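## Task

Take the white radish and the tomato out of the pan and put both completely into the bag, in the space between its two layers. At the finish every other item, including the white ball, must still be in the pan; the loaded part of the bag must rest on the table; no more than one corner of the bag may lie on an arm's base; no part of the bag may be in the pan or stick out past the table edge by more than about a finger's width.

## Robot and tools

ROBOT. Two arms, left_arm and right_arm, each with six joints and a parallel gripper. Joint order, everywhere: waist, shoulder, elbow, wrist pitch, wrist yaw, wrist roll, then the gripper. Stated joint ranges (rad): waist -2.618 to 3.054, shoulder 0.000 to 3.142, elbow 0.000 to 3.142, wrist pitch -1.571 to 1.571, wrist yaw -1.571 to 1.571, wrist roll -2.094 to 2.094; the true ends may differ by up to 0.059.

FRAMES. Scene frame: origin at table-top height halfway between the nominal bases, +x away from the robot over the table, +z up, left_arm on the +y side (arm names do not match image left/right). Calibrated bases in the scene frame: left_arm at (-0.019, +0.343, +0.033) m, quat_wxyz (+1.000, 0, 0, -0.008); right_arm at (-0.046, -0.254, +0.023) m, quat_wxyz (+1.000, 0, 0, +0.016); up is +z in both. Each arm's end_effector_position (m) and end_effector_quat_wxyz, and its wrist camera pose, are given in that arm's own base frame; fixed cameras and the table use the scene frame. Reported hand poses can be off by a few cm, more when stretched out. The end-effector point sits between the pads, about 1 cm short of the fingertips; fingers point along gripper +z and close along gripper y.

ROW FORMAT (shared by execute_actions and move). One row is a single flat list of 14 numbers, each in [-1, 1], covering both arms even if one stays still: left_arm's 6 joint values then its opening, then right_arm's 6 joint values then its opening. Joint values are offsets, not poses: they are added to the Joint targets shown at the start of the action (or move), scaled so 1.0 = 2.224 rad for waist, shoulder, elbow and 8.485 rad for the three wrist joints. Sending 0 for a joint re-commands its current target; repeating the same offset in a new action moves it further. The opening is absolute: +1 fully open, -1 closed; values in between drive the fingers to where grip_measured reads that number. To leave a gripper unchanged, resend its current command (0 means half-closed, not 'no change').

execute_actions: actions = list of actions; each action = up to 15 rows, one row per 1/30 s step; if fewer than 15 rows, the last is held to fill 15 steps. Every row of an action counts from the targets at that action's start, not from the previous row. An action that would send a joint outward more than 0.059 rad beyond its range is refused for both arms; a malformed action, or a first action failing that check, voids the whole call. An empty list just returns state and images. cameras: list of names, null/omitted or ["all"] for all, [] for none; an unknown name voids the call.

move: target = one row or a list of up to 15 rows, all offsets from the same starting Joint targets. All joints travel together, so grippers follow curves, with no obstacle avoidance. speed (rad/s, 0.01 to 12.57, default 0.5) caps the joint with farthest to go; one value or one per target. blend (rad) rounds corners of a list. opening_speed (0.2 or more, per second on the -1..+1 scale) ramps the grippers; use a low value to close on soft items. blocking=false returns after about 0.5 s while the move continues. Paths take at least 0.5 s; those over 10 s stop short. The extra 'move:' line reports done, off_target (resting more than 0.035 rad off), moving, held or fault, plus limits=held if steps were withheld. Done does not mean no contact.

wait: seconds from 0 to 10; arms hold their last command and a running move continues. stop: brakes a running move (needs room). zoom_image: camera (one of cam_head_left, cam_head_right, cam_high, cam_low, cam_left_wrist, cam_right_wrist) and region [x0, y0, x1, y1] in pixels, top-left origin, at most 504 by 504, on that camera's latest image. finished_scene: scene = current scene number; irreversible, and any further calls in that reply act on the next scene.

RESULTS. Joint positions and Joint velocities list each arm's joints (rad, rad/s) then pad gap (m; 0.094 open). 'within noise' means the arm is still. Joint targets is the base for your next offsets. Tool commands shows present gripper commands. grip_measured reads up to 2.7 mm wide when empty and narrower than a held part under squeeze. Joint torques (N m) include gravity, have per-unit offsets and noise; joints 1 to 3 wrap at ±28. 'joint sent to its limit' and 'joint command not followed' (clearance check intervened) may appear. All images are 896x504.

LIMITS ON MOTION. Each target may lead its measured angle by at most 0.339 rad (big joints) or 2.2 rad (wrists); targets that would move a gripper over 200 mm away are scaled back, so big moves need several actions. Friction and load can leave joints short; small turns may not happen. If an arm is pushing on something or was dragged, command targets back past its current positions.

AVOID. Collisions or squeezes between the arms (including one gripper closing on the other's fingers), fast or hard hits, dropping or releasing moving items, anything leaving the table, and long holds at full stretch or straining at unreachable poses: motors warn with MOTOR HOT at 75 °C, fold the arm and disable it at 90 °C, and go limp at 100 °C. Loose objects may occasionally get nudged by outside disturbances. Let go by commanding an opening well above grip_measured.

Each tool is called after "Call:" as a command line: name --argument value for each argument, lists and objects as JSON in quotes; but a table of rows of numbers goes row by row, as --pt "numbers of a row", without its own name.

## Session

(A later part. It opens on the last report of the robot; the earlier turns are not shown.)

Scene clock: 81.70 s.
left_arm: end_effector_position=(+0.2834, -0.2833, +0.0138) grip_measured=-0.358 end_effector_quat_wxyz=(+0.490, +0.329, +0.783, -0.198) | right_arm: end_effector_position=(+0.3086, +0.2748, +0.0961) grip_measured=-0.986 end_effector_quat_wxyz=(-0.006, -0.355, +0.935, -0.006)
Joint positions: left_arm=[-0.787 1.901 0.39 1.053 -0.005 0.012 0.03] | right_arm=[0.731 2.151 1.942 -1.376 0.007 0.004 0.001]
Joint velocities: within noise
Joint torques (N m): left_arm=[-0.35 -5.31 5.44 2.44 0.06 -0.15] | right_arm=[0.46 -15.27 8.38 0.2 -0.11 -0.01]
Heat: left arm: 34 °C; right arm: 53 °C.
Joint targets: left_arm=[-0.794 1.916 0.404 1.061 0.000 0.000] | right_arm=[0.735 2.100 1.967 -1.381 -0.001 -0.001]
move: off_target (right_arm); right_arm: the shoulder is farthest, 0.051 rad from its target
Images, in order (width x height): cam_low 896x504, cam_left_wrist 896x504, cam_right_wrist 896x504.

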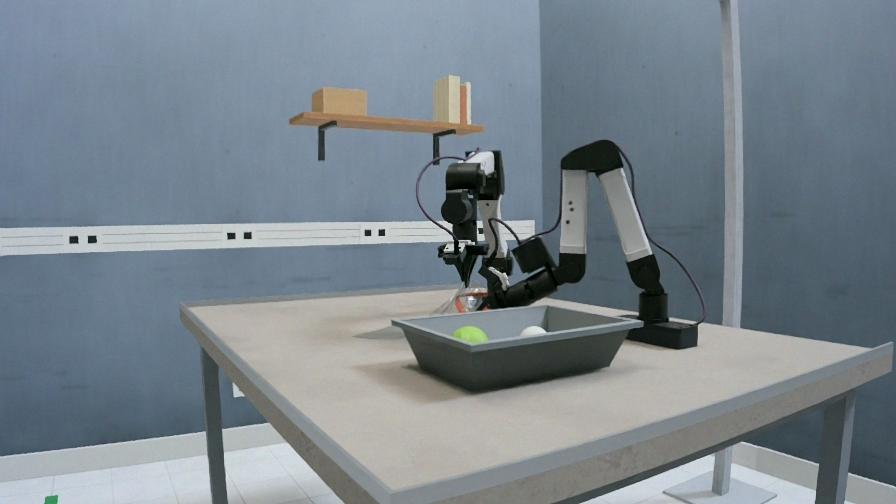

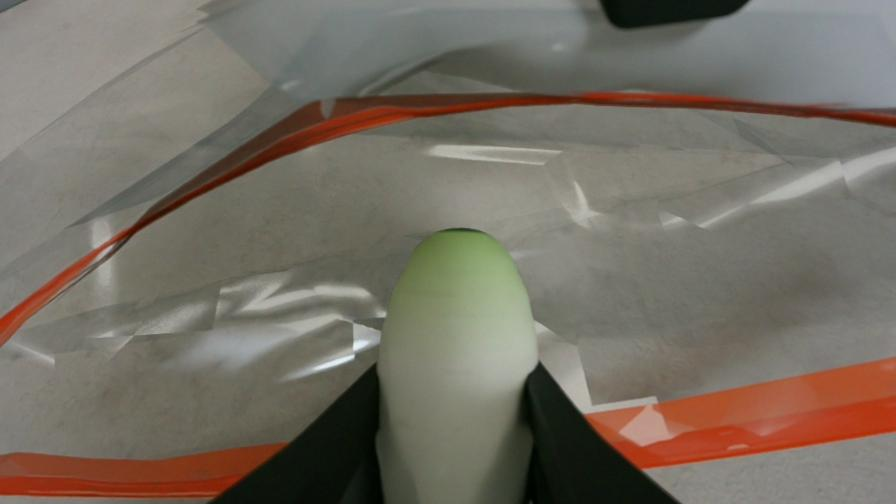

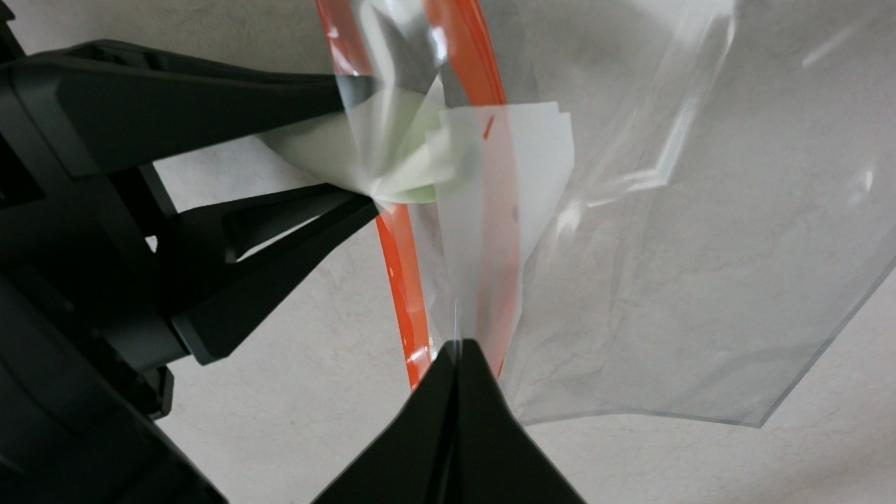

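Call:
move --target '[0,0.0247,0.0349,0,0,0,-0.48,0,0,0,0,0,0,-1]' --speed 0.1 --cameras '["cam_left_wrist","cam_low","cam_right_wrist"]'

Scene clock: 83.30 s.
left_arm: end_effector_position=(+0.2986, -0.2986, +0.0160) grip_measured=-0.358 end_effector_quat_wxyz=(+0.500, +0.327, +0.777, -0.202) | right_arm: end_effector_position=(+0.3086, +0.2748, +0.0961) grip_measured=-0.986 end_effector_quat_wxyz=(-0.006, -0.355, +0.935, -0.006)
Joint positions: left_arm=[-0.787 1.955 0.467 1.055 -0.005 0.012 0.03] | right_arm=[0.731 2.151 1.942 -1.376 0.007 0.004 0.001]
Joint velocities: within noise
Joint torques (N m): left_arm=[-0.32 -5.86 5.63 2.42 0.06 -0.15] | right_arm=[0.43 -15.27 8.36 0.21 -0.1 -0.01]
Heat: left arm: 34 °C; right arm: 54 °C.
Joint targets: left_arm=[-0.794 1.971 0.482 1.061 0.000 0.000] | right_arm=[0.735 2.100 1.967 -1.381 -0.001 -0.001]
move: off_target (right_arm); right_arm: the shoulder is farthest, 0.051 rad from its target
Images, in order (width x height): cam_low 896x504, cam_left_wrist 896x504, cam_right_wrist 896x504.

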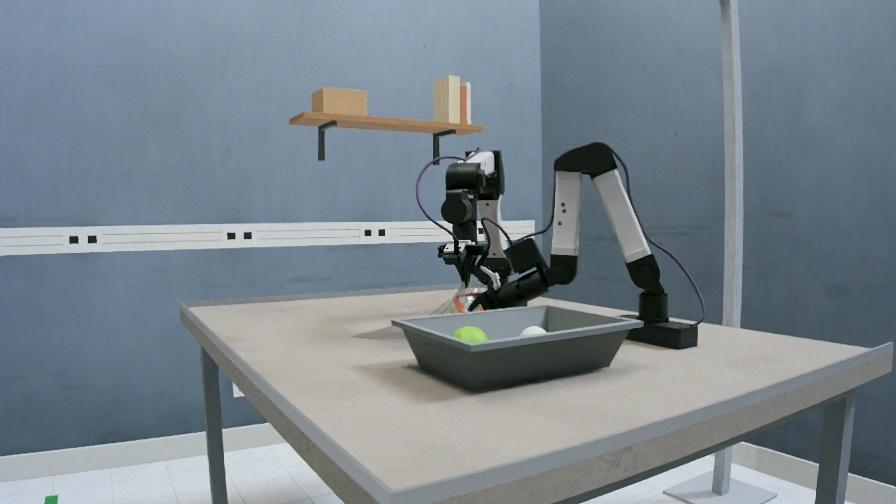

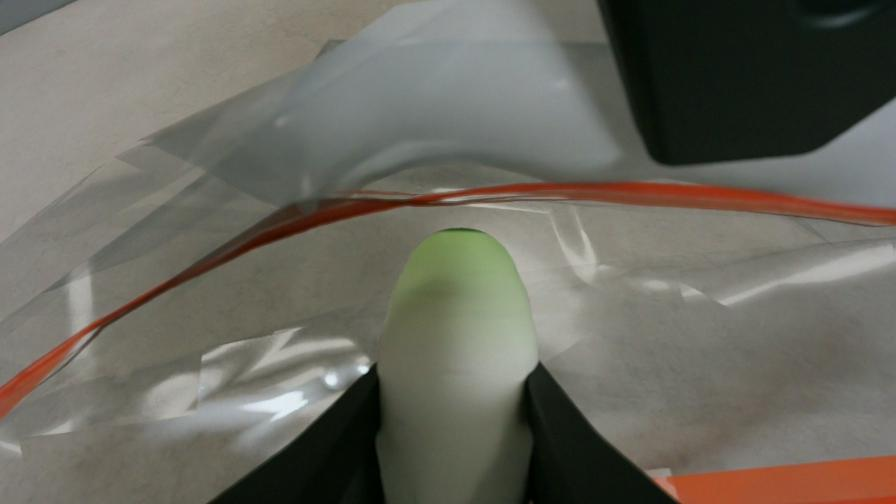

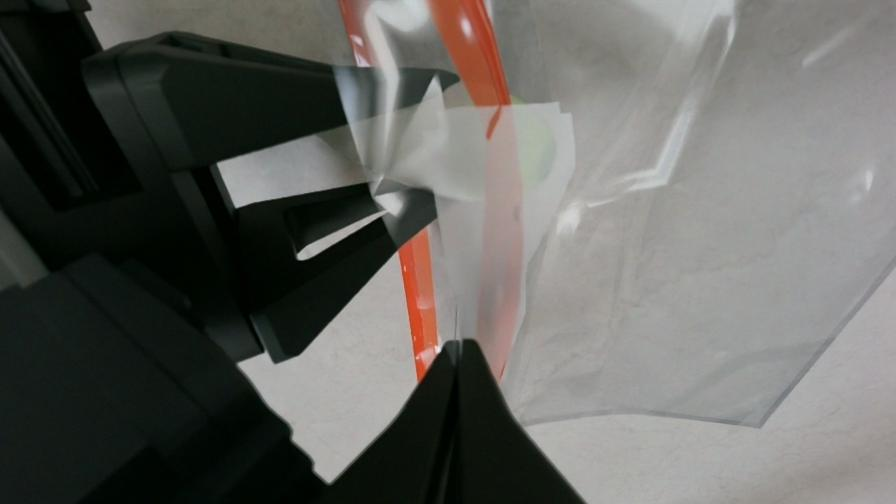

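Call:
move --target '[0,0.0135,0,0.003,0,0,-0.48,0,0,0,0,0,0,-1]' --speed 0.1 --cameras '[]'

Call:
move --target '[0,0,0,0,0,0,0.06,0,0,0,0,0,0,-1]' --opening_speed 0.4 --cameras '["cam_left_wrist","cam_low","cam_right_wrist"]'

Scene clock: 84.40 s.
left_arm: end_effector_position=(+0.2994, -0.2993, +0.0134) grip_measured=-0.358 end_effector_quat_wxyz=(+0.503, +0.326, +0.774, -0.203) | right_arm: end_effector_position=(+0.3086, +0.2748, +0.0961) grip_measured=-0.986 end_effector_quat_wxyz=(-0.006, -0.355, +0.935, -0.006)
Joint positions: left_arm=[-0.787 1.981 0.467 1.09 -0.005 0.012 0.03] | right_arm=[0.731 2.151 1.942 -1.376 0.007 0.004 0.001]
Joint velocities: within noise
Joint torques (N m): left_arm=[-0.32 -5.7 5.49 2.35 0.06 -0.16] | right_arm=[0.46 -15.27 8.39 0.2 -0.1 -0.01]
Heat: left arm: 34 °C; right arm: 54 °C.
Joint targets: left_arm=[-0.794 2.001 0.482 1.087 0.000 0.000] | right_arm=[0.735 2.100 1.967 -1.381 -0.001 -0.001]
move: off_target (right_arm); right_arm: the shoulder is farthest, 0.051 rad from its target
No camera images: "cameras" was empty.

Scene clock: 85.97 s.
left_arm: end_effector_position=(+0.2992, -0.2991, +0.0120) grip_measured=+0.058 end_effector_quat_wxyz=(+0.502, +0.326, +0.775, -0.203) | right_arm: end_effector_position=(+0.3086, +0.2748, +0.0961) grip_measured=-0.986 end_effector_quat_wxyz=(-0.006, -0.355, +0.935, -0.006)
Joint positions: left_arm=[-0.787 1.985 0.467 1.09 -0.005 0.012 0.05] | right_arm=[0.731 2.151 1.942 -1.376 0.007 0.004 0.001]
Joint velocities: within noise
Joint torques (N m): left_arm=[-0.34 -5.91 5.41 2.32 0.05 -0.16] | right_arm=[0.47 -15.27 8.4 0.2 -0.11 -0.01]
Heat: left arm: 34 °C; right arm: 54 °C.
Joint targets: left_arm=[-0.794 2.002 0.482 1.087 0.000 0.000] | right_arm=[0.735 2.100 1.967 -1.381 -0.001 -0.001]
move: off_target (right_arm); right_arm: the shoulder is farthest, 0.051 rad from its target
Images, in order (width x height): cam_low 896x504, cam_left_wrist 896x504, cam_right_wrist 896x504.

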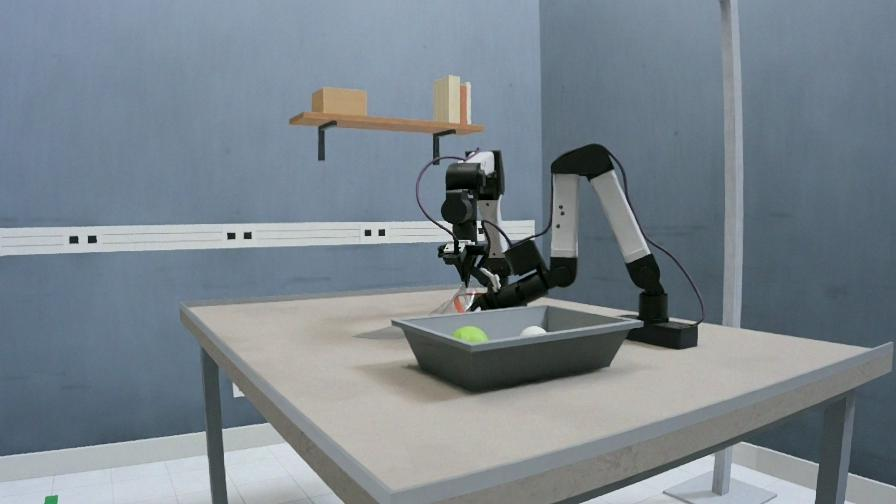

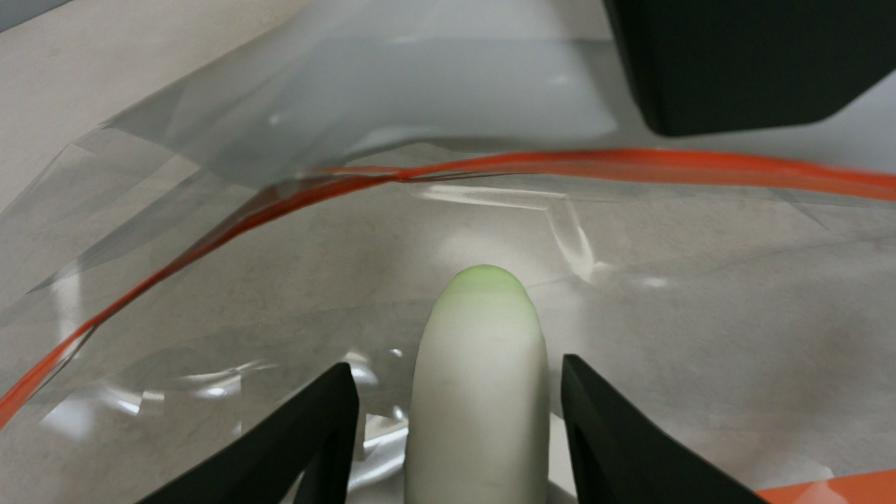

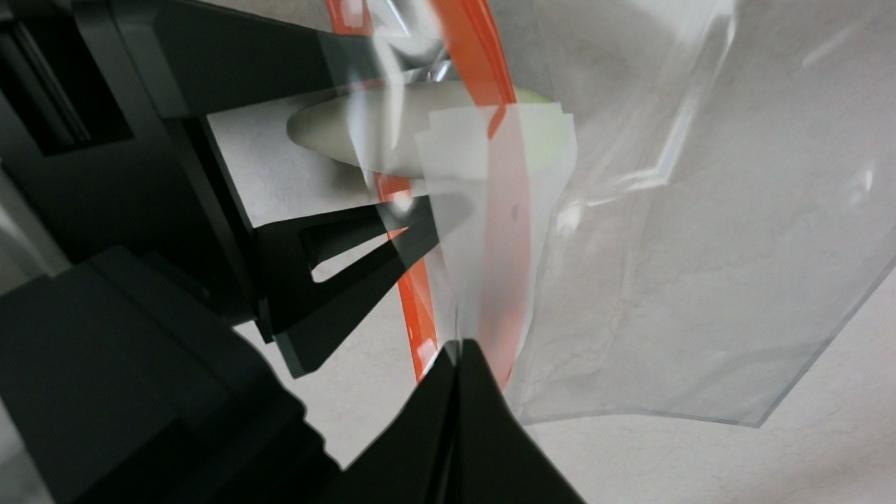

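Call:
move --target '[0.0,-0.1992,-0.1266,-0.0329,0,0,0.06,0,0,0,0,0,0,-1]' --speed 0.3 --cameras '["cam_left_wrist","cam_right_wrist"]'

Scene clock: 88.53 s.
left_arm: end_effector_position=(+0.2410, -0.2407, +0.0233) grip_measured=+0.058 end_effector_quat_wxyz=(+0.457, +0.338, +0.802, -0.184) | right_arm: end_effector_position=(+0.3086, +0.2748, +0.0961) grip_measured=-0.986 end_effector_quat_wxyz=(-0.006, -0.355, +0.935, -0.006)
Joint positions: left_arm=[-0.787 1.575 0.209 0.825 -0.005 0.012 0.05] | right_arm=[0.731 2.151 1.942 -1.376 0.007 0.004 0.001]
Joint velocities: within noise
Joint torques (N m): left_arm=[-0.29 -5.65 3.96 2.08 0.06 -0.16] | right_arm=[0.44 -15.27 8.4 0.2 -0.11 0]
Heat: left arm: 34 °C; right arm: 55 °C.
Joint targets: left_arm=[-0.794 1.558 0.200 0.808 0.000 0.000] | right_arm=[0.735 2.100 1.967 -1.381 -0.001 -0.001]
move: off_target (right_arm); right_arm: the shoulder is farthest, 0.051 rad from its target
Images, in order (width x height): cam_left_wrist 896x504, cam_right_wrist 896x504.

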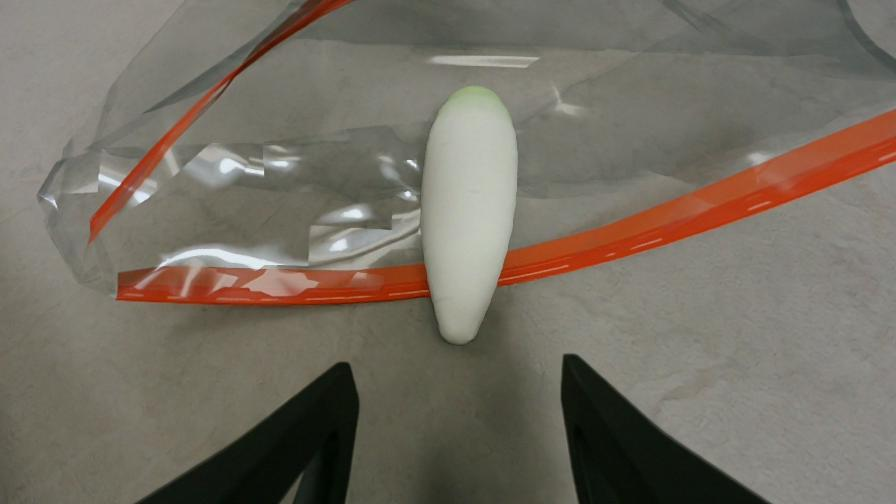

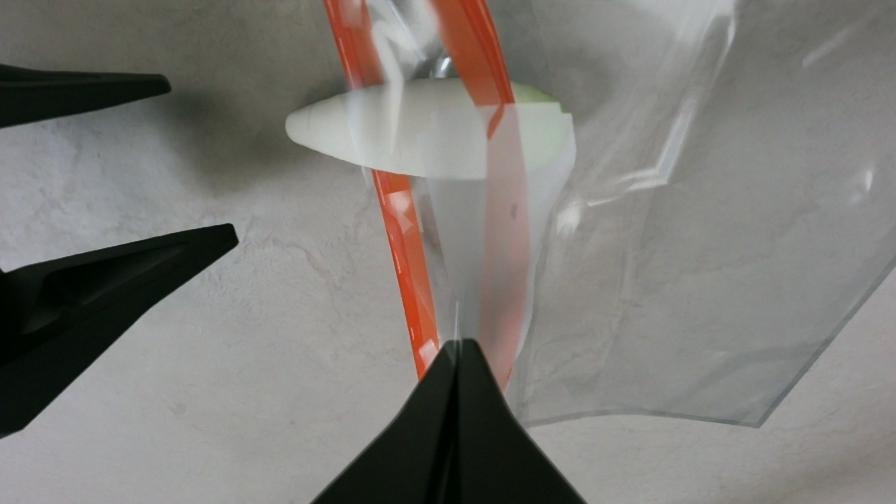

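Call:
move --target '[0.0,0.2487,0.036,0.0734,0,0,0.06,0,0,0,0,0,0,-1]' --speed 0.25 --cameras '["cam_left_wrist","cam_right_wrist"]'

Scene clock: 92.33 s.
left_arm: end_effector_position=(+0.2652, -0.2650, -0.0065) grip_measured=+0.058 end_effector_quat_wxyz=(+0.512, +0.323, +0.769, -0.207) | right_arm: end_effector_position=(+0.3086, +0.2748, +0.0961) grip_measured=-0.986 end_effector_quat_wxyz=(-0.006, -0.355, +0.935, -0.006)
Joint positions: left_arm=[-0.787 2.097 0.27 1.425 -0.005 0.012 0.05] | right_arm=[0.731 2.151 1.942 -1.376 0.007 0.004 0.001]
Joint velocities: within noise
Joint torques (N m): left_arm=[-0.32 -5.24 2.96 2.41 0.05 -0.15] | right_arm=[0.44 -15.28 8.38 0.2 -0.1 -0.01]
Heat: left arm: 35 °C; right arm: 56 °C.
Joint targets: left_arm=[-0.794 2.112 0.280 1.430 0.000 0.000] | right_arm=[0.735 2.100 1.967 -1.381 -0.001 -0.001]
move: off_target (right_arm); right_arm: the shoulder is farthest, 0.051 rad from its target
Images, in order (width x height): cam_left_wrist 896x504, cam_right_wrist 896x504.

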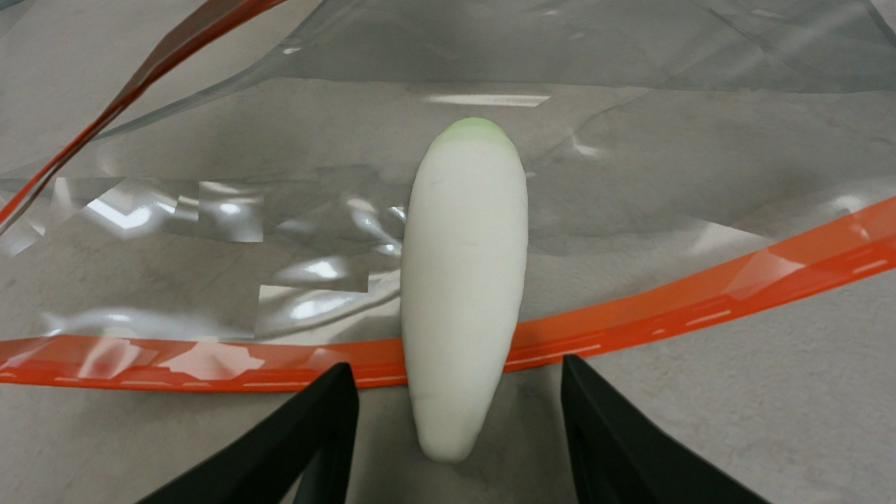

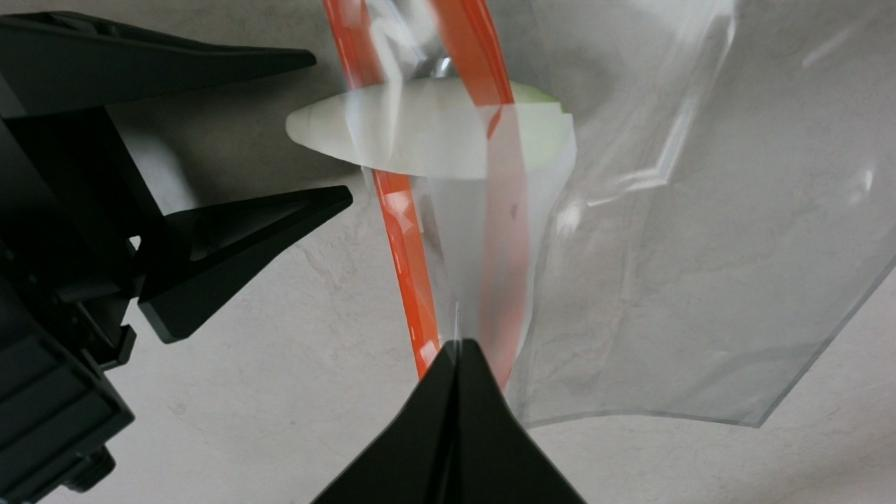

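Call:
move --target '[0.0,0,0,0,0,0,-0.6,0,0,0,0,0,0,-1]' --opening_speed 0.5 --cameras '["cam_left_wrist","cam_right_wrist"]'

Scene clock: 94.13 s.
left_arm: end_effector_position=(+0.2653, -0.2651, -0.0062) grip_measured=-0.598 end_effector_quat_wxyz=(+0.512, +0.323, +0.768, -0.207) | right_arm: end_effector_position=(+0.3086, +0.2748, +0.0961) grip_measured=-0.986 end_effector_quat_wxyz=(-0.006, -0.355, +0.935, -0.006)
Joint positions: left_arm=[-0.787 2.097 0.27 1.426 -0.005 0.012 0.019] | right_arm=[0.731 2.151 1.942 -1.376 0.007 0.004 0.001]
Joint velocities: within noise
Joint torques (N m): left_arm=[-0.34 -5.27 2.91 2.43 0.06 -0.16] | right_arm=[0.44 -15.25 8.39 0.21 -0.1 -0.01]
Heat: left arm: 35 °C; right arm: 56 °C.
Joint targets: left_arm=[-0.794 2.112 0.280 1.430 0.000 0.000] | right_arm=[0.735 2.100 1.967 -1.381 -0.001 -0.001]
move: off_target (right_arm); right_arm: the shoulder is farthest, 0.051 rad from its target
Images, in order (width x height): cam_left_wrist 896x504, cam_right_wrist 896x504.

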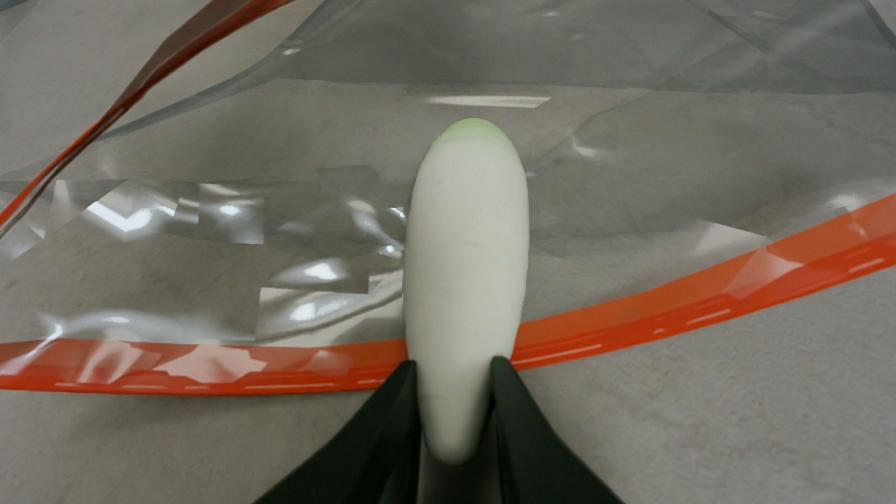

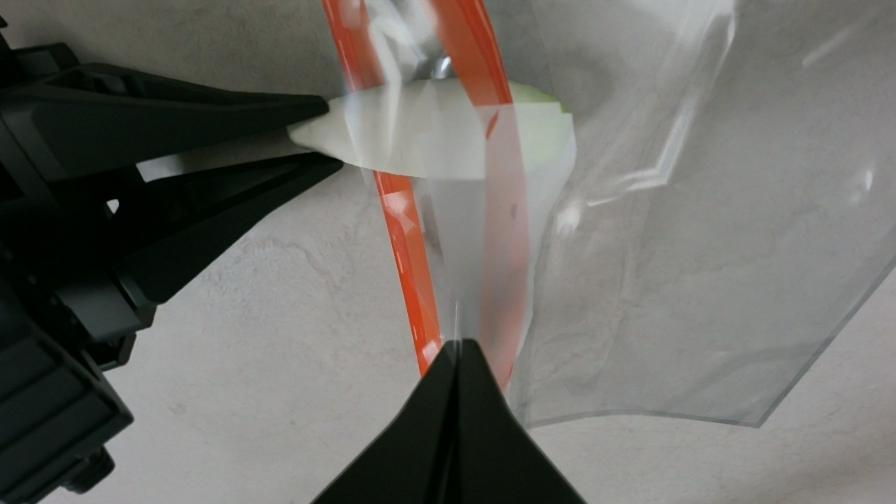

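Call:
move --pt "0 0 0 0 0 0 -0.8 0 0 0 0 0 0 -1" --pt "0.0135 0.0439 0.1025 -0.0035 0 0 -0.8 0 0 0 0 0 0 -1" --speed 0.12 --cameras '["cam_left_wrist","cam_right_wrist"]'

Scene clock: 97.33 s.
left_arm: end_effector_position=(+0.3156, -0.3053, +0.0098) grip_measured=-0.800 end_effector_quat_wxyz=(+0.559, +0.303, +0.739, -0.221) | right_arm: end_effector_position=(+0.3086, +0.2748, +0.0961) grip_measured=-0.986 end_effector_quat_wxyz=(-0.006, -0.355, +0.935, -0.006)
Joint positions: left_arm=[-0.771 2.191 0.497 1.415 -0.005 0.012 0.009] | right_arm=[0.731 2.151 1.942 -1.376 0.007 0.004 0.001]
Joint velocities: within noise
Joint torques (N m): left_arm=[0.73 -6.53 4.04 2.25 0.05 -0.15] | right_arm=[0.44 -15.27 8.39 0.21 -0.1 0]
Heat: left arm: 35 °C; right arm: 56 °C.
Joint targets: left_arm=[-0.764 2.209 0.508 1.401 0.000 0.000] | right_arm=[0.735 2.100 1.967 -1.381 -0.001 -0.001]
move: off_target (right_arm); right_arm: the shoulder is farthest, 0.051 rad from its target
Images, in order (width x height): cam_left_wrist 896x504, cam_right_wrist 896x504.

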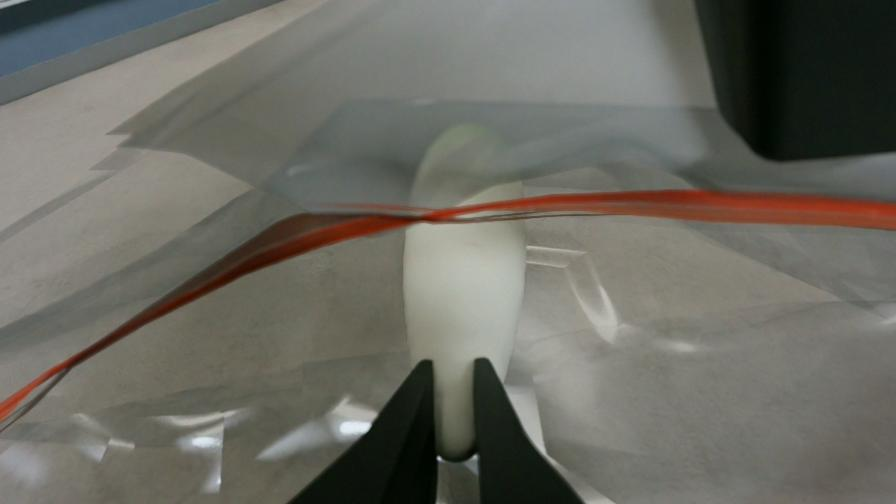

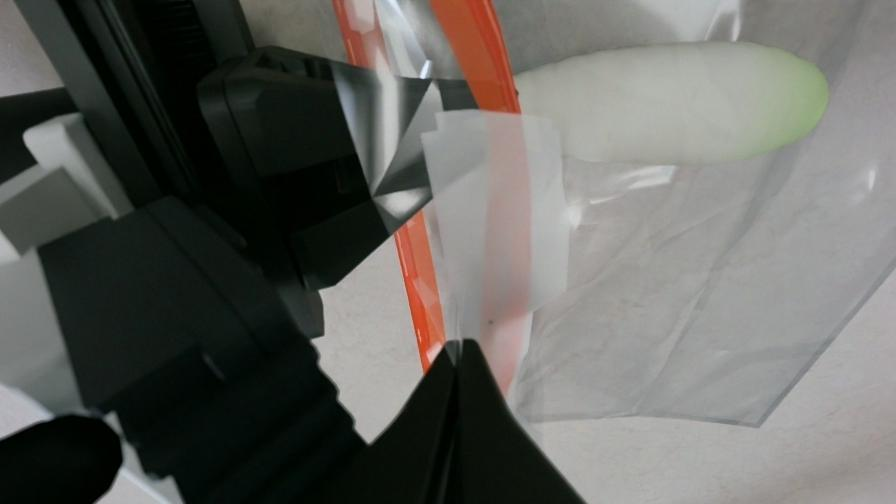

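Call:
move --pt "0.0 0.016 0 0 0 0 -0.8 0 0 0 0 0 0 -1" --pt "0.0 0.016 0 0 0 0 -0.45 0 0 0 0 0 0 -1" --speed 0.12 --opening_speed 0.3 --cameras '["cam_left_wrist","cam_right_wrist"]'

Scene clock: 99.83 s.
left_arm: end_effector_position=(+0.3126, -0.3024, -0.0057) grip_measured=-0.452 end_effector_quat_wxyz=(+0.545, +0.308, +0.749, -0.215) | right_arm: end_effector_position=(+0.3086, +0.2748, +0.0961) grip_measured=-0.986 end_effector_quat_wxyz=(-0.006, -0.355, +0.935, -0.006)
Joint positions: left_arm=[-0.771 2.228 0.497 1.413 -0.005 0.012 0.026] | right_arm=[0.731 2.151 1.942 -1.376 0.007 0.004 0.001]
Joint velocities: within noise
Joint torques (N m): left_arm=[0.75 -6.67 3.75 2.27 0.05 -0.15] | right_arm=[0.44 -15.25 8.39 0.2 -0.1 -0.01]
Heat: left arm: 35 °C; right arm: 57 °C.
Joint targets: left_arm=[-0.764 2.245 0.508 1.401 0.000 0.000] | right_arm=[0.735 2.100 1.967 -1.381 -0.001 -0.001]
move: off_target (right_arm); right_arm: the shoulder is farthest, 0.051 rad from its target
Images, in order (width x height): cam_left_wrist 896x504, cam_right_wrist 896x504.

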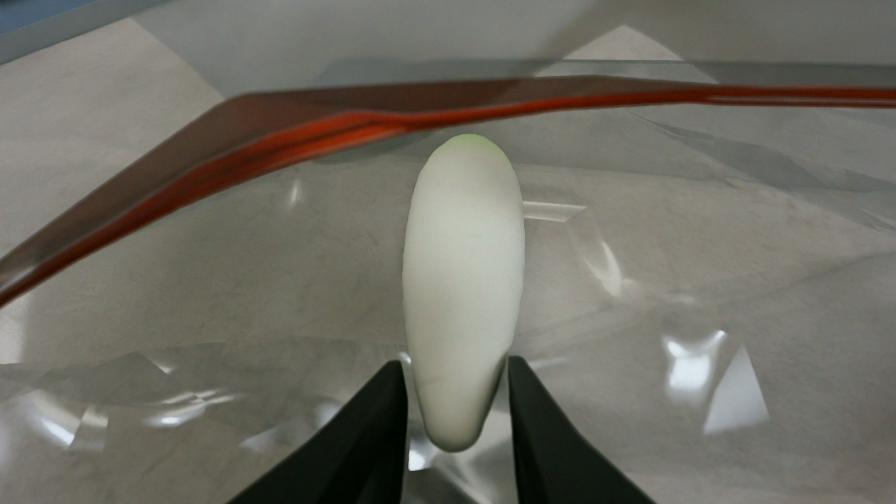

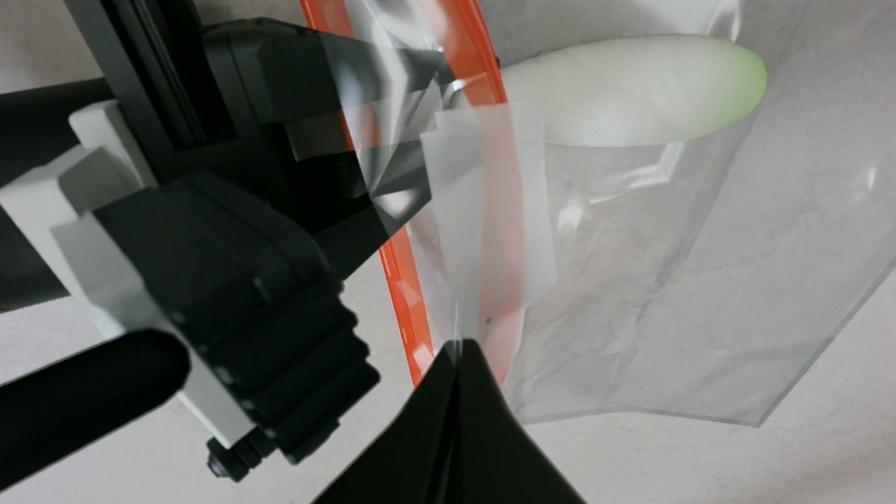

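Call:
move --pt "-0.0117 -0.3089 -0.1385 -0.0699 0 0 -0.45 0 0 0 0 0 0 -1" --pt "0.0274 -0.5679 -0.1659 -0.1483 0 0 -0.45 0 0 0 0 0 0 -1" --pt "0.0274 -0.6668 -0.0072 -0.2158 0 0.01 0.3 0 0 0 0 0 0 -1" --pt "0.463 -0.6668 -0.0072 -0.2158 0 0.0354 0.4 0 0 0 0 0 0 -1" --pt "0.463 -0.4168 0.1873 -0.2482 0 0.0354 0.4 0 0 0 0 0 0 -1" --speed '[0.4,0.8,0.8,1.0,0.7]' --blend '[0.05,0.05,0,0.1,0]' --cameras '["cam_left_wrist","cam_right_wrist","cam_head_right","cam_high"]'

Scene clock: 109.00 s.
left_arm: end_effector_position=(+0.3017, +0.0805, +0.1077) grip_measured=+0.398 end_effector_quat_wxyz=(+0.225, +0.014, +0.972, +0.065) | right_arm: end_effector_position=(+0.3086, +0.2748, +0.0961) grip_measured=-0.986 end_effector_quat_wxyz=(-0.006, -0.355, +0.935, -0.006)
Joint positions: left_arm=[0.259 1.308 0.901 -0.69 -0.003 0.289 0.066] | right_arm=[0.731 2.151 1.942 -1.376 0.007 0.004 0.001]
Joint velocities: within noise
Joint torques (N m): left_arm=[0.72 -3.75 10.18 1.28 0.05 0.06] | right_arm=[0.46 -15.25 8.38 0.2 -0.11 -0.01]
Heat: left arm: 35 °C; right arm: 58 °C.
Joint targets: left_arm=[0.266 1.318 0.925 -0.705 0.000 0.301] | right_arm=[0.735 2.100 1.967 -1.381 -0.001 -0.001]
move: off_target (right_arm); blend cut to 0 rad at target 4; right_arm: the shoulder is farthest, 0.051 rad from its target
Images, in order (width x height): cam_head_right 896x504, cam_high 896x504, cam_left_wrist 896x504, cam_right_wrist 896x504.

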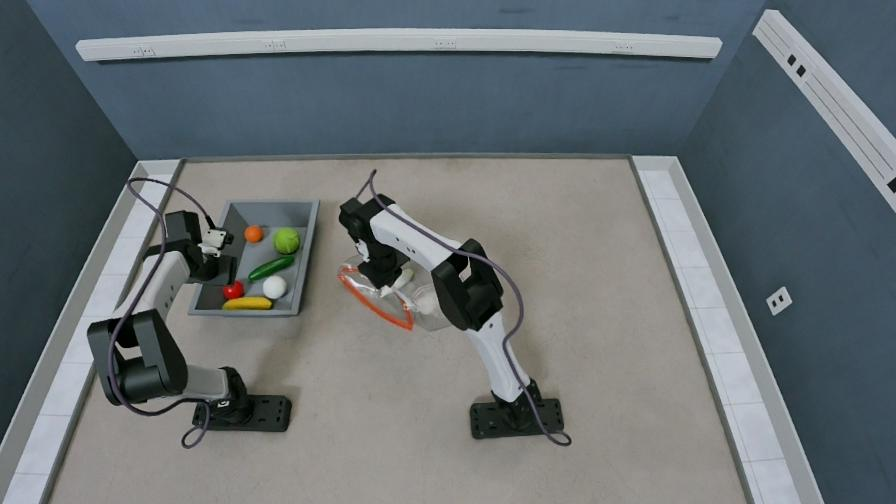

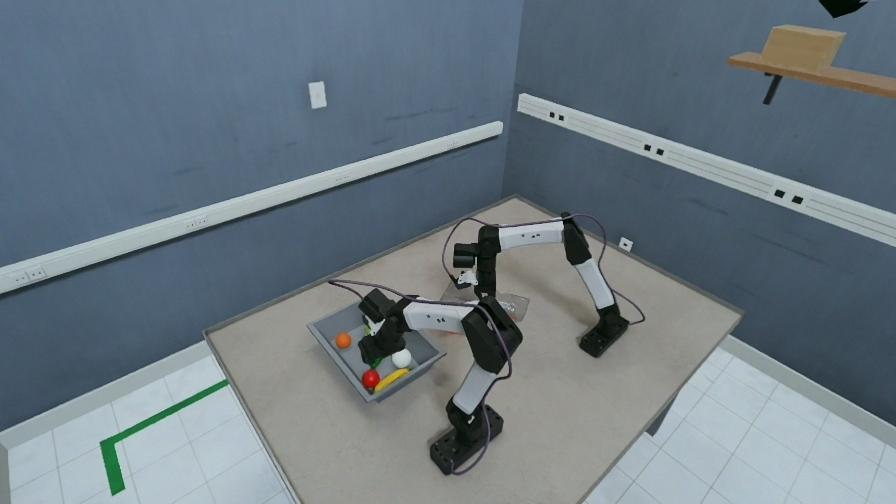

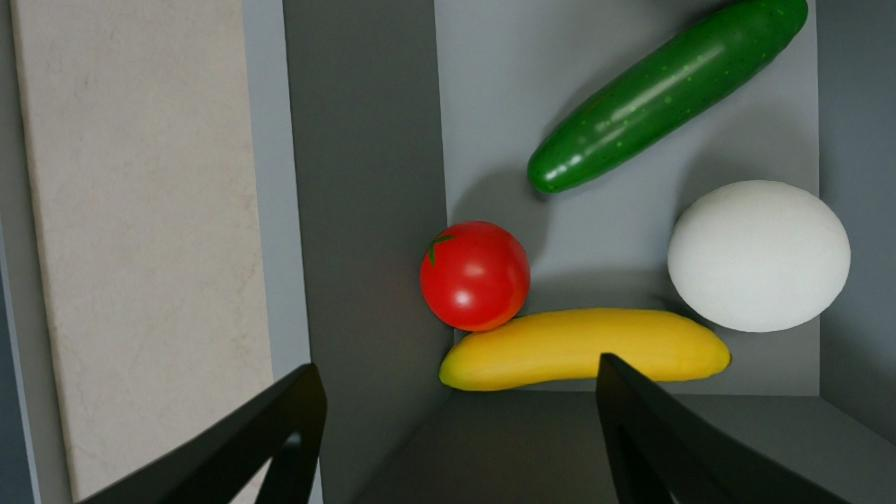

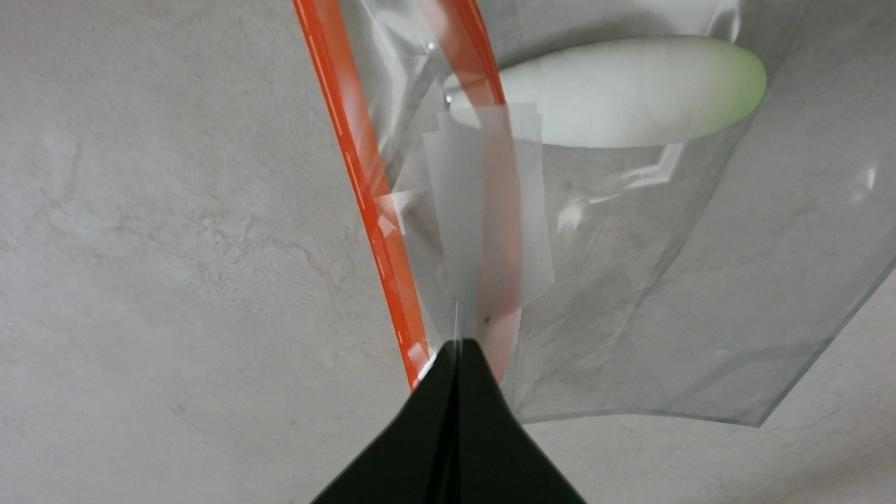

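Call:
move --target '[0.0076,0.0533,-0.0877,0.0357,0,0,0.4,0,0,0,0,0,0,-1]' --speed 0.3 --cameras '["cam_left_wrist"]'

Scene clock: 111.33 s.
left_arm: end_effector_position=(+0.3096, +0.0881, +0.0474) grip_measured=+0.398 end_effector_quat_wxyz=(+0.226, +0.006, +0.972, +0.067) | right_arm: end_effector_position=(+0.3086, +0.2748, +0.0961) grip_measured=-0.986 end_effector_quat_wxyz=(-0.006, -0.355, +0.935, -0.006)
Joint positions: left_arm=[0.276 1.425 0.74 -0.41 -0.003 0.289 0.066] | right_arm=[0.731 2.151 1.942 -1.376 0.007 0.004 0.001]
Joint velocities: within noise
Joint torques (N m): left_arm=[0.72 -4.18 6.3 1.54 0.04 0.05] | right_arm=[0.46 -15.28 8.38 0.2 -0.11 -0.01]
Heat: left arm: 34 °C; right arm: 59 °C.
Joint targets: left_arm=[0.282 1.436 0.730 -0.402 0.000 0.301] | right_arm=[0.735 2.100 1.967 -1.381 -0.001 -0.001]
move: off_target (right_arm); right_arm: the shoulder is farthest, 0.051 rad from its target
Images, in order (width x height): cam_left_wrist 896x504.

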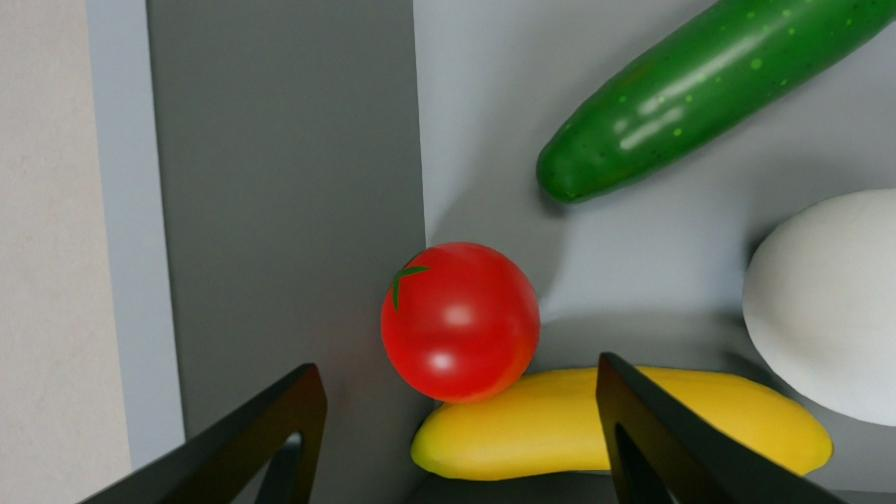

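Call:
move --target '[0,0.0355,-0.0584,0.0238,0,0,0.4,0,0,0,0,0,0,-1]' --speed 0.2 --cameras '["cam_left_wrist"]'

Scene clock: 113.13 s.
left_arm: end_effector_position=(+0.3095, +0.0879, +0.0111) grip_measured=+0.398 end_effector_quat_wxyz=(+0.240, +0.006, +0.968, +0.070) | right_arm: end_effector_position=(+0.3086, +0.2748, +0.0961) grip_measured=-0.986 end_effector_quat_wxyz=(-0.006, -0.355, +0.935, -0.006)
Joint positions: left_arm=[0.276 1.496 0.617 -0.187 -0.002 0.289 0.066] | right_arm=[0.731 2.151 1.942 -1.376 0.007 0.004 0.001]
Joint velocities: within noise
Joint torques (N m): left_arm=[0.72 -3.73 4.97 1.37 0.05 0.05] | right_arm=[0.46 -15.25 8.39 0.2 -0.1 0]
Heat: left arm: 34 °C; right arm: 59 °C.
Joint targets: left_arm=[0.282 1.515 0.600 -0.201 0.000 0.301] | right_arm=[0.735 2.100 1.967 -1.381 -0.001 -0.001]
move: off_target (right_arm); right_arm: the shoulder is farthest, 0.051 rad from its target
Images, in order (width x height): cam_left_wrist 896x504.

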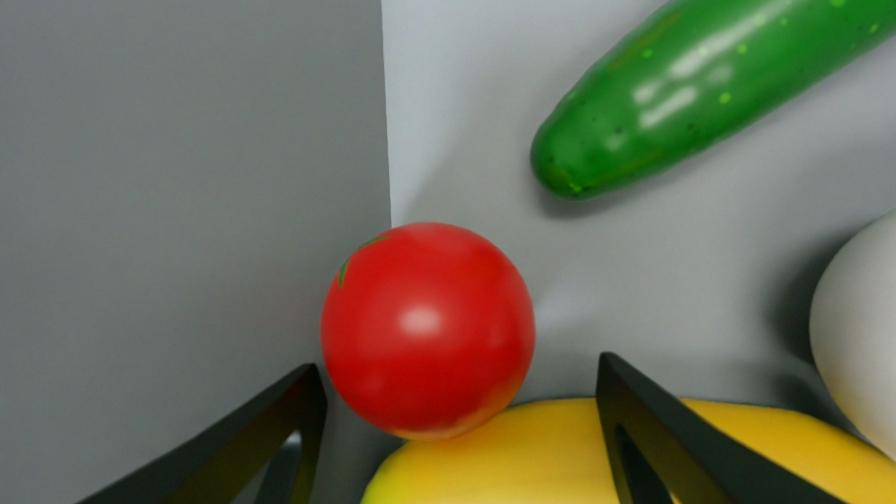

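Call:
move --target '[0.009,0.0315,0.0031,0.0075,0,0,0.45,0,0,0,0,0,0,-1]' --speed 0.15 --cameras '["cam_left_wrist"]'

Scene clock: 114.33 s.
left_arm: end_effector_position=(+0.3221, +0.0862, +0.0042) grip_measured=+0.448 end_effector_quat_wxyz=(+0.257, +0.008, +0.965, +0.055) | right_arm: end_effector_position=(+0.3086, +0.2748, +0.0961) grip_measured=-0.986 end_effector_quat_wxyz=(-0.006, -0.355, +0.935, -0.006)
Joint positions: left_arm=[0.282 1.552 0.617 -0.105 0.041 0.289 0.068] | right_arm=[0.731 2.151 1.942 -1.376 0.007 0.004 0.001]
Joint velocities: within noise
Joint torques (N m): left_arm=[1.73 -2.95 5.49 1.2 -0.35 0.06] | right_arm=[0.44 -15.27 8.38 0.2 -0.1 0]
Heat: left arm: 34 °C; right arm: 59 °C.
Joint targets: left_arm=[0.302 1.585 0.607 -0.137 0.000 0.301] | right_arm=[0.735 2.100 1.967 -1.381 -0.001 -0.001]
move: off_target (left_arm, right_arm); left_arm: the wrist yaw is farthest, 0.041 rad from its target; right_arm: the shoulder is farthest, 0.051 rad from its target
Images, in order (width x height): cam_left_wrist 896x504.

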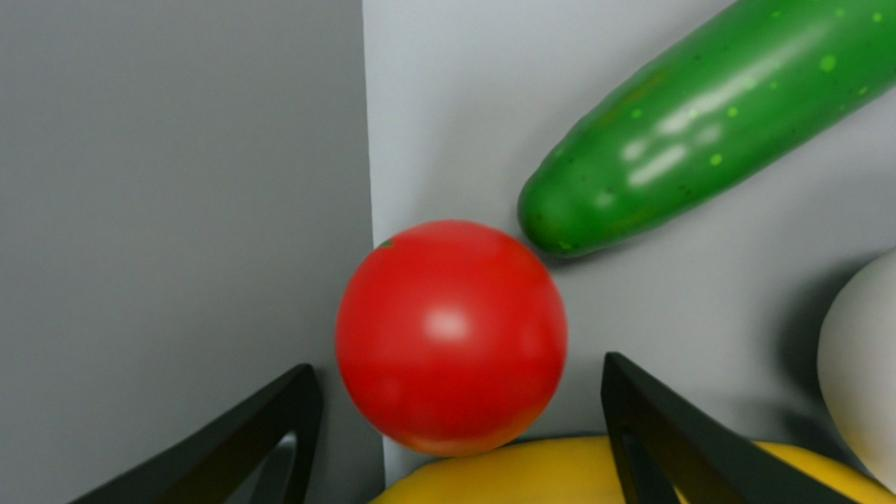

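Call:
move --target '[-0.007,0,0,0,0,0,-0.12,0,0,0,0,0,0,-1]' --opening_speed 0.4 --speed 0.1 --cameras '["cam_left_wrist"]'

Scene clock: 116.20 s.
left_arm: end_effector_position=(+0.3203, +0.0885, +0.0004) grip_measured=-0.111 end_effector_quat_wxyz=(+0.251, +0.006, +0.966, +0.060) | right_arm: end_effector_position=(+0.3086, +0.2748, +0.0961) grip_measured=-0.986 end_effector_quat_wxyz=(-0.006, -0.355, +0.935, -0.006)
Joint positions: left_arm=[0.284 1.564 0.617 -0.104 0.028 0.289 0.042] | right_arm=[0.731 2.151 1.942 -1.376 0.007 0.004 0.001]
Joint velocities: within noise
Joint torques (N m): left_arm=[0.43 -3.93 5.37 1.17 -0.22 0.05] | right_arm=[0.44 -15.27 8.38 0.2 -0.1 -0.01]
Heat: left arm: 34 °C; right arm: 59 °C.
Joint targets: left_arm=[0.287 1.585 0.607 -0.137 0.000 0.300] | right_arm=[0.735 2.100 1.967 -1.381 -0.001 -0.001]
move: off_target (right_arm); right_arm: the shoulder is farthest, 0.051 rad from its target
Images, in order (width x height): cam_left_wrist 896x504.

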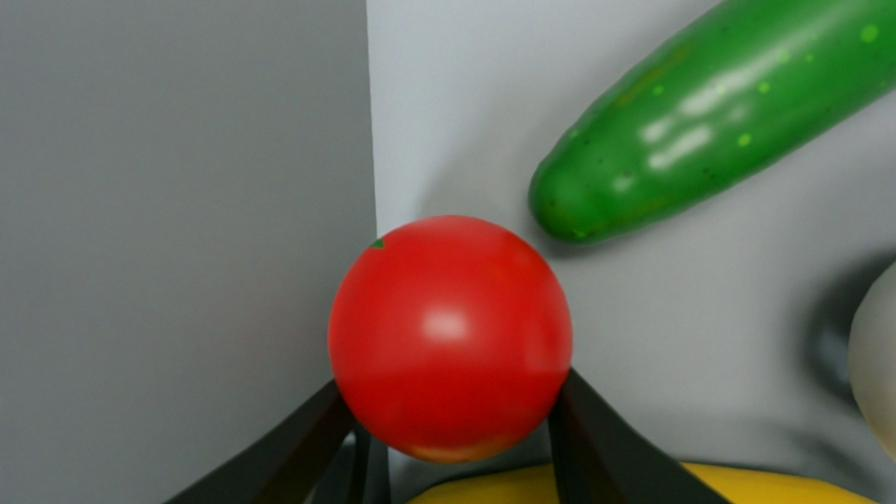

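Call:
move --pt "0 0 0 0 0 0 -0.28 0 0 0 0 0 0 -1" --pt "0 -0.0674 0.01 -0.015 0 0 -0.28 0 0 0 0 0 0 -1" --opening_speed 0.4 --speed 0.2 --cameras '["cam_left_wrist"]'

Scene clock: 118.40 s.
left_arm: end_effector_position=(+0.3006, +0.0850, +0.0168) grip_measured=-0.189 end_effector_quat_wxyz=(+0.233, +0.004, +0.971, +0.061) | right_arm: end_effector_position=(+0.3086, +0.2748, +0.0961) grip_measured=-0.986 end_effector_quat_wxyz=(-0.006, -0.355, +0.935, -0.006)
Joint positions: left_arm=[0.284 1.452 0.617 -0.25 0.015 0.289 0.038] | right_arm=[0.731 2.151 1.942 -1.376 0.007 0.004 0.001]
Joint velocities: within noise
Joint torques (N m): left_arm=[0.44 -6.23 7.95 1.33 -0.11 0.06] | right_arm=[0.44 -15.27 8.39 0.2 -0.1 0]
Heat: left arm: 33 °C; right arm: 60 °C.
Joint targets: left_arm=[0.287 1.435 0.629 -0.264 0.000 0.300] | right_arm=[0.735 2.100 1.967 -1.381 -0.001 -0.001]
move: off_target (right_arm); right_arm: the shoulder is farthest, 0.051 rad from its target
Images, in order (width x height): cam_left_wrist 896x504.

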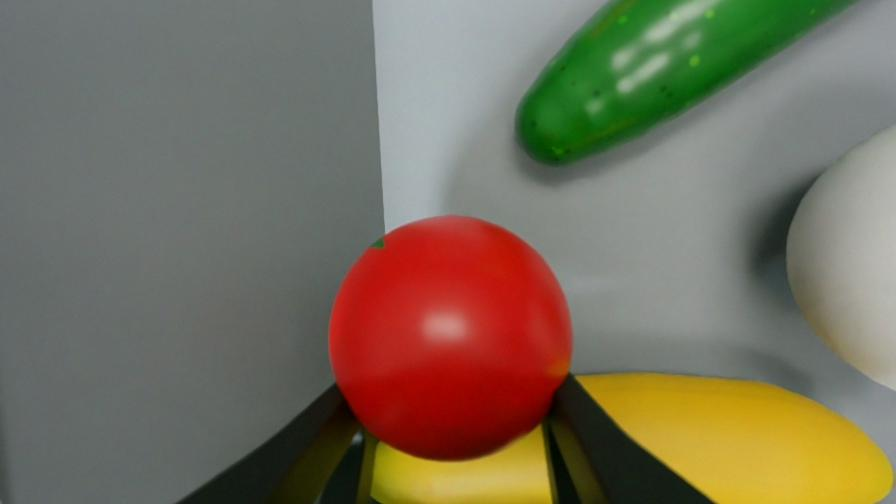

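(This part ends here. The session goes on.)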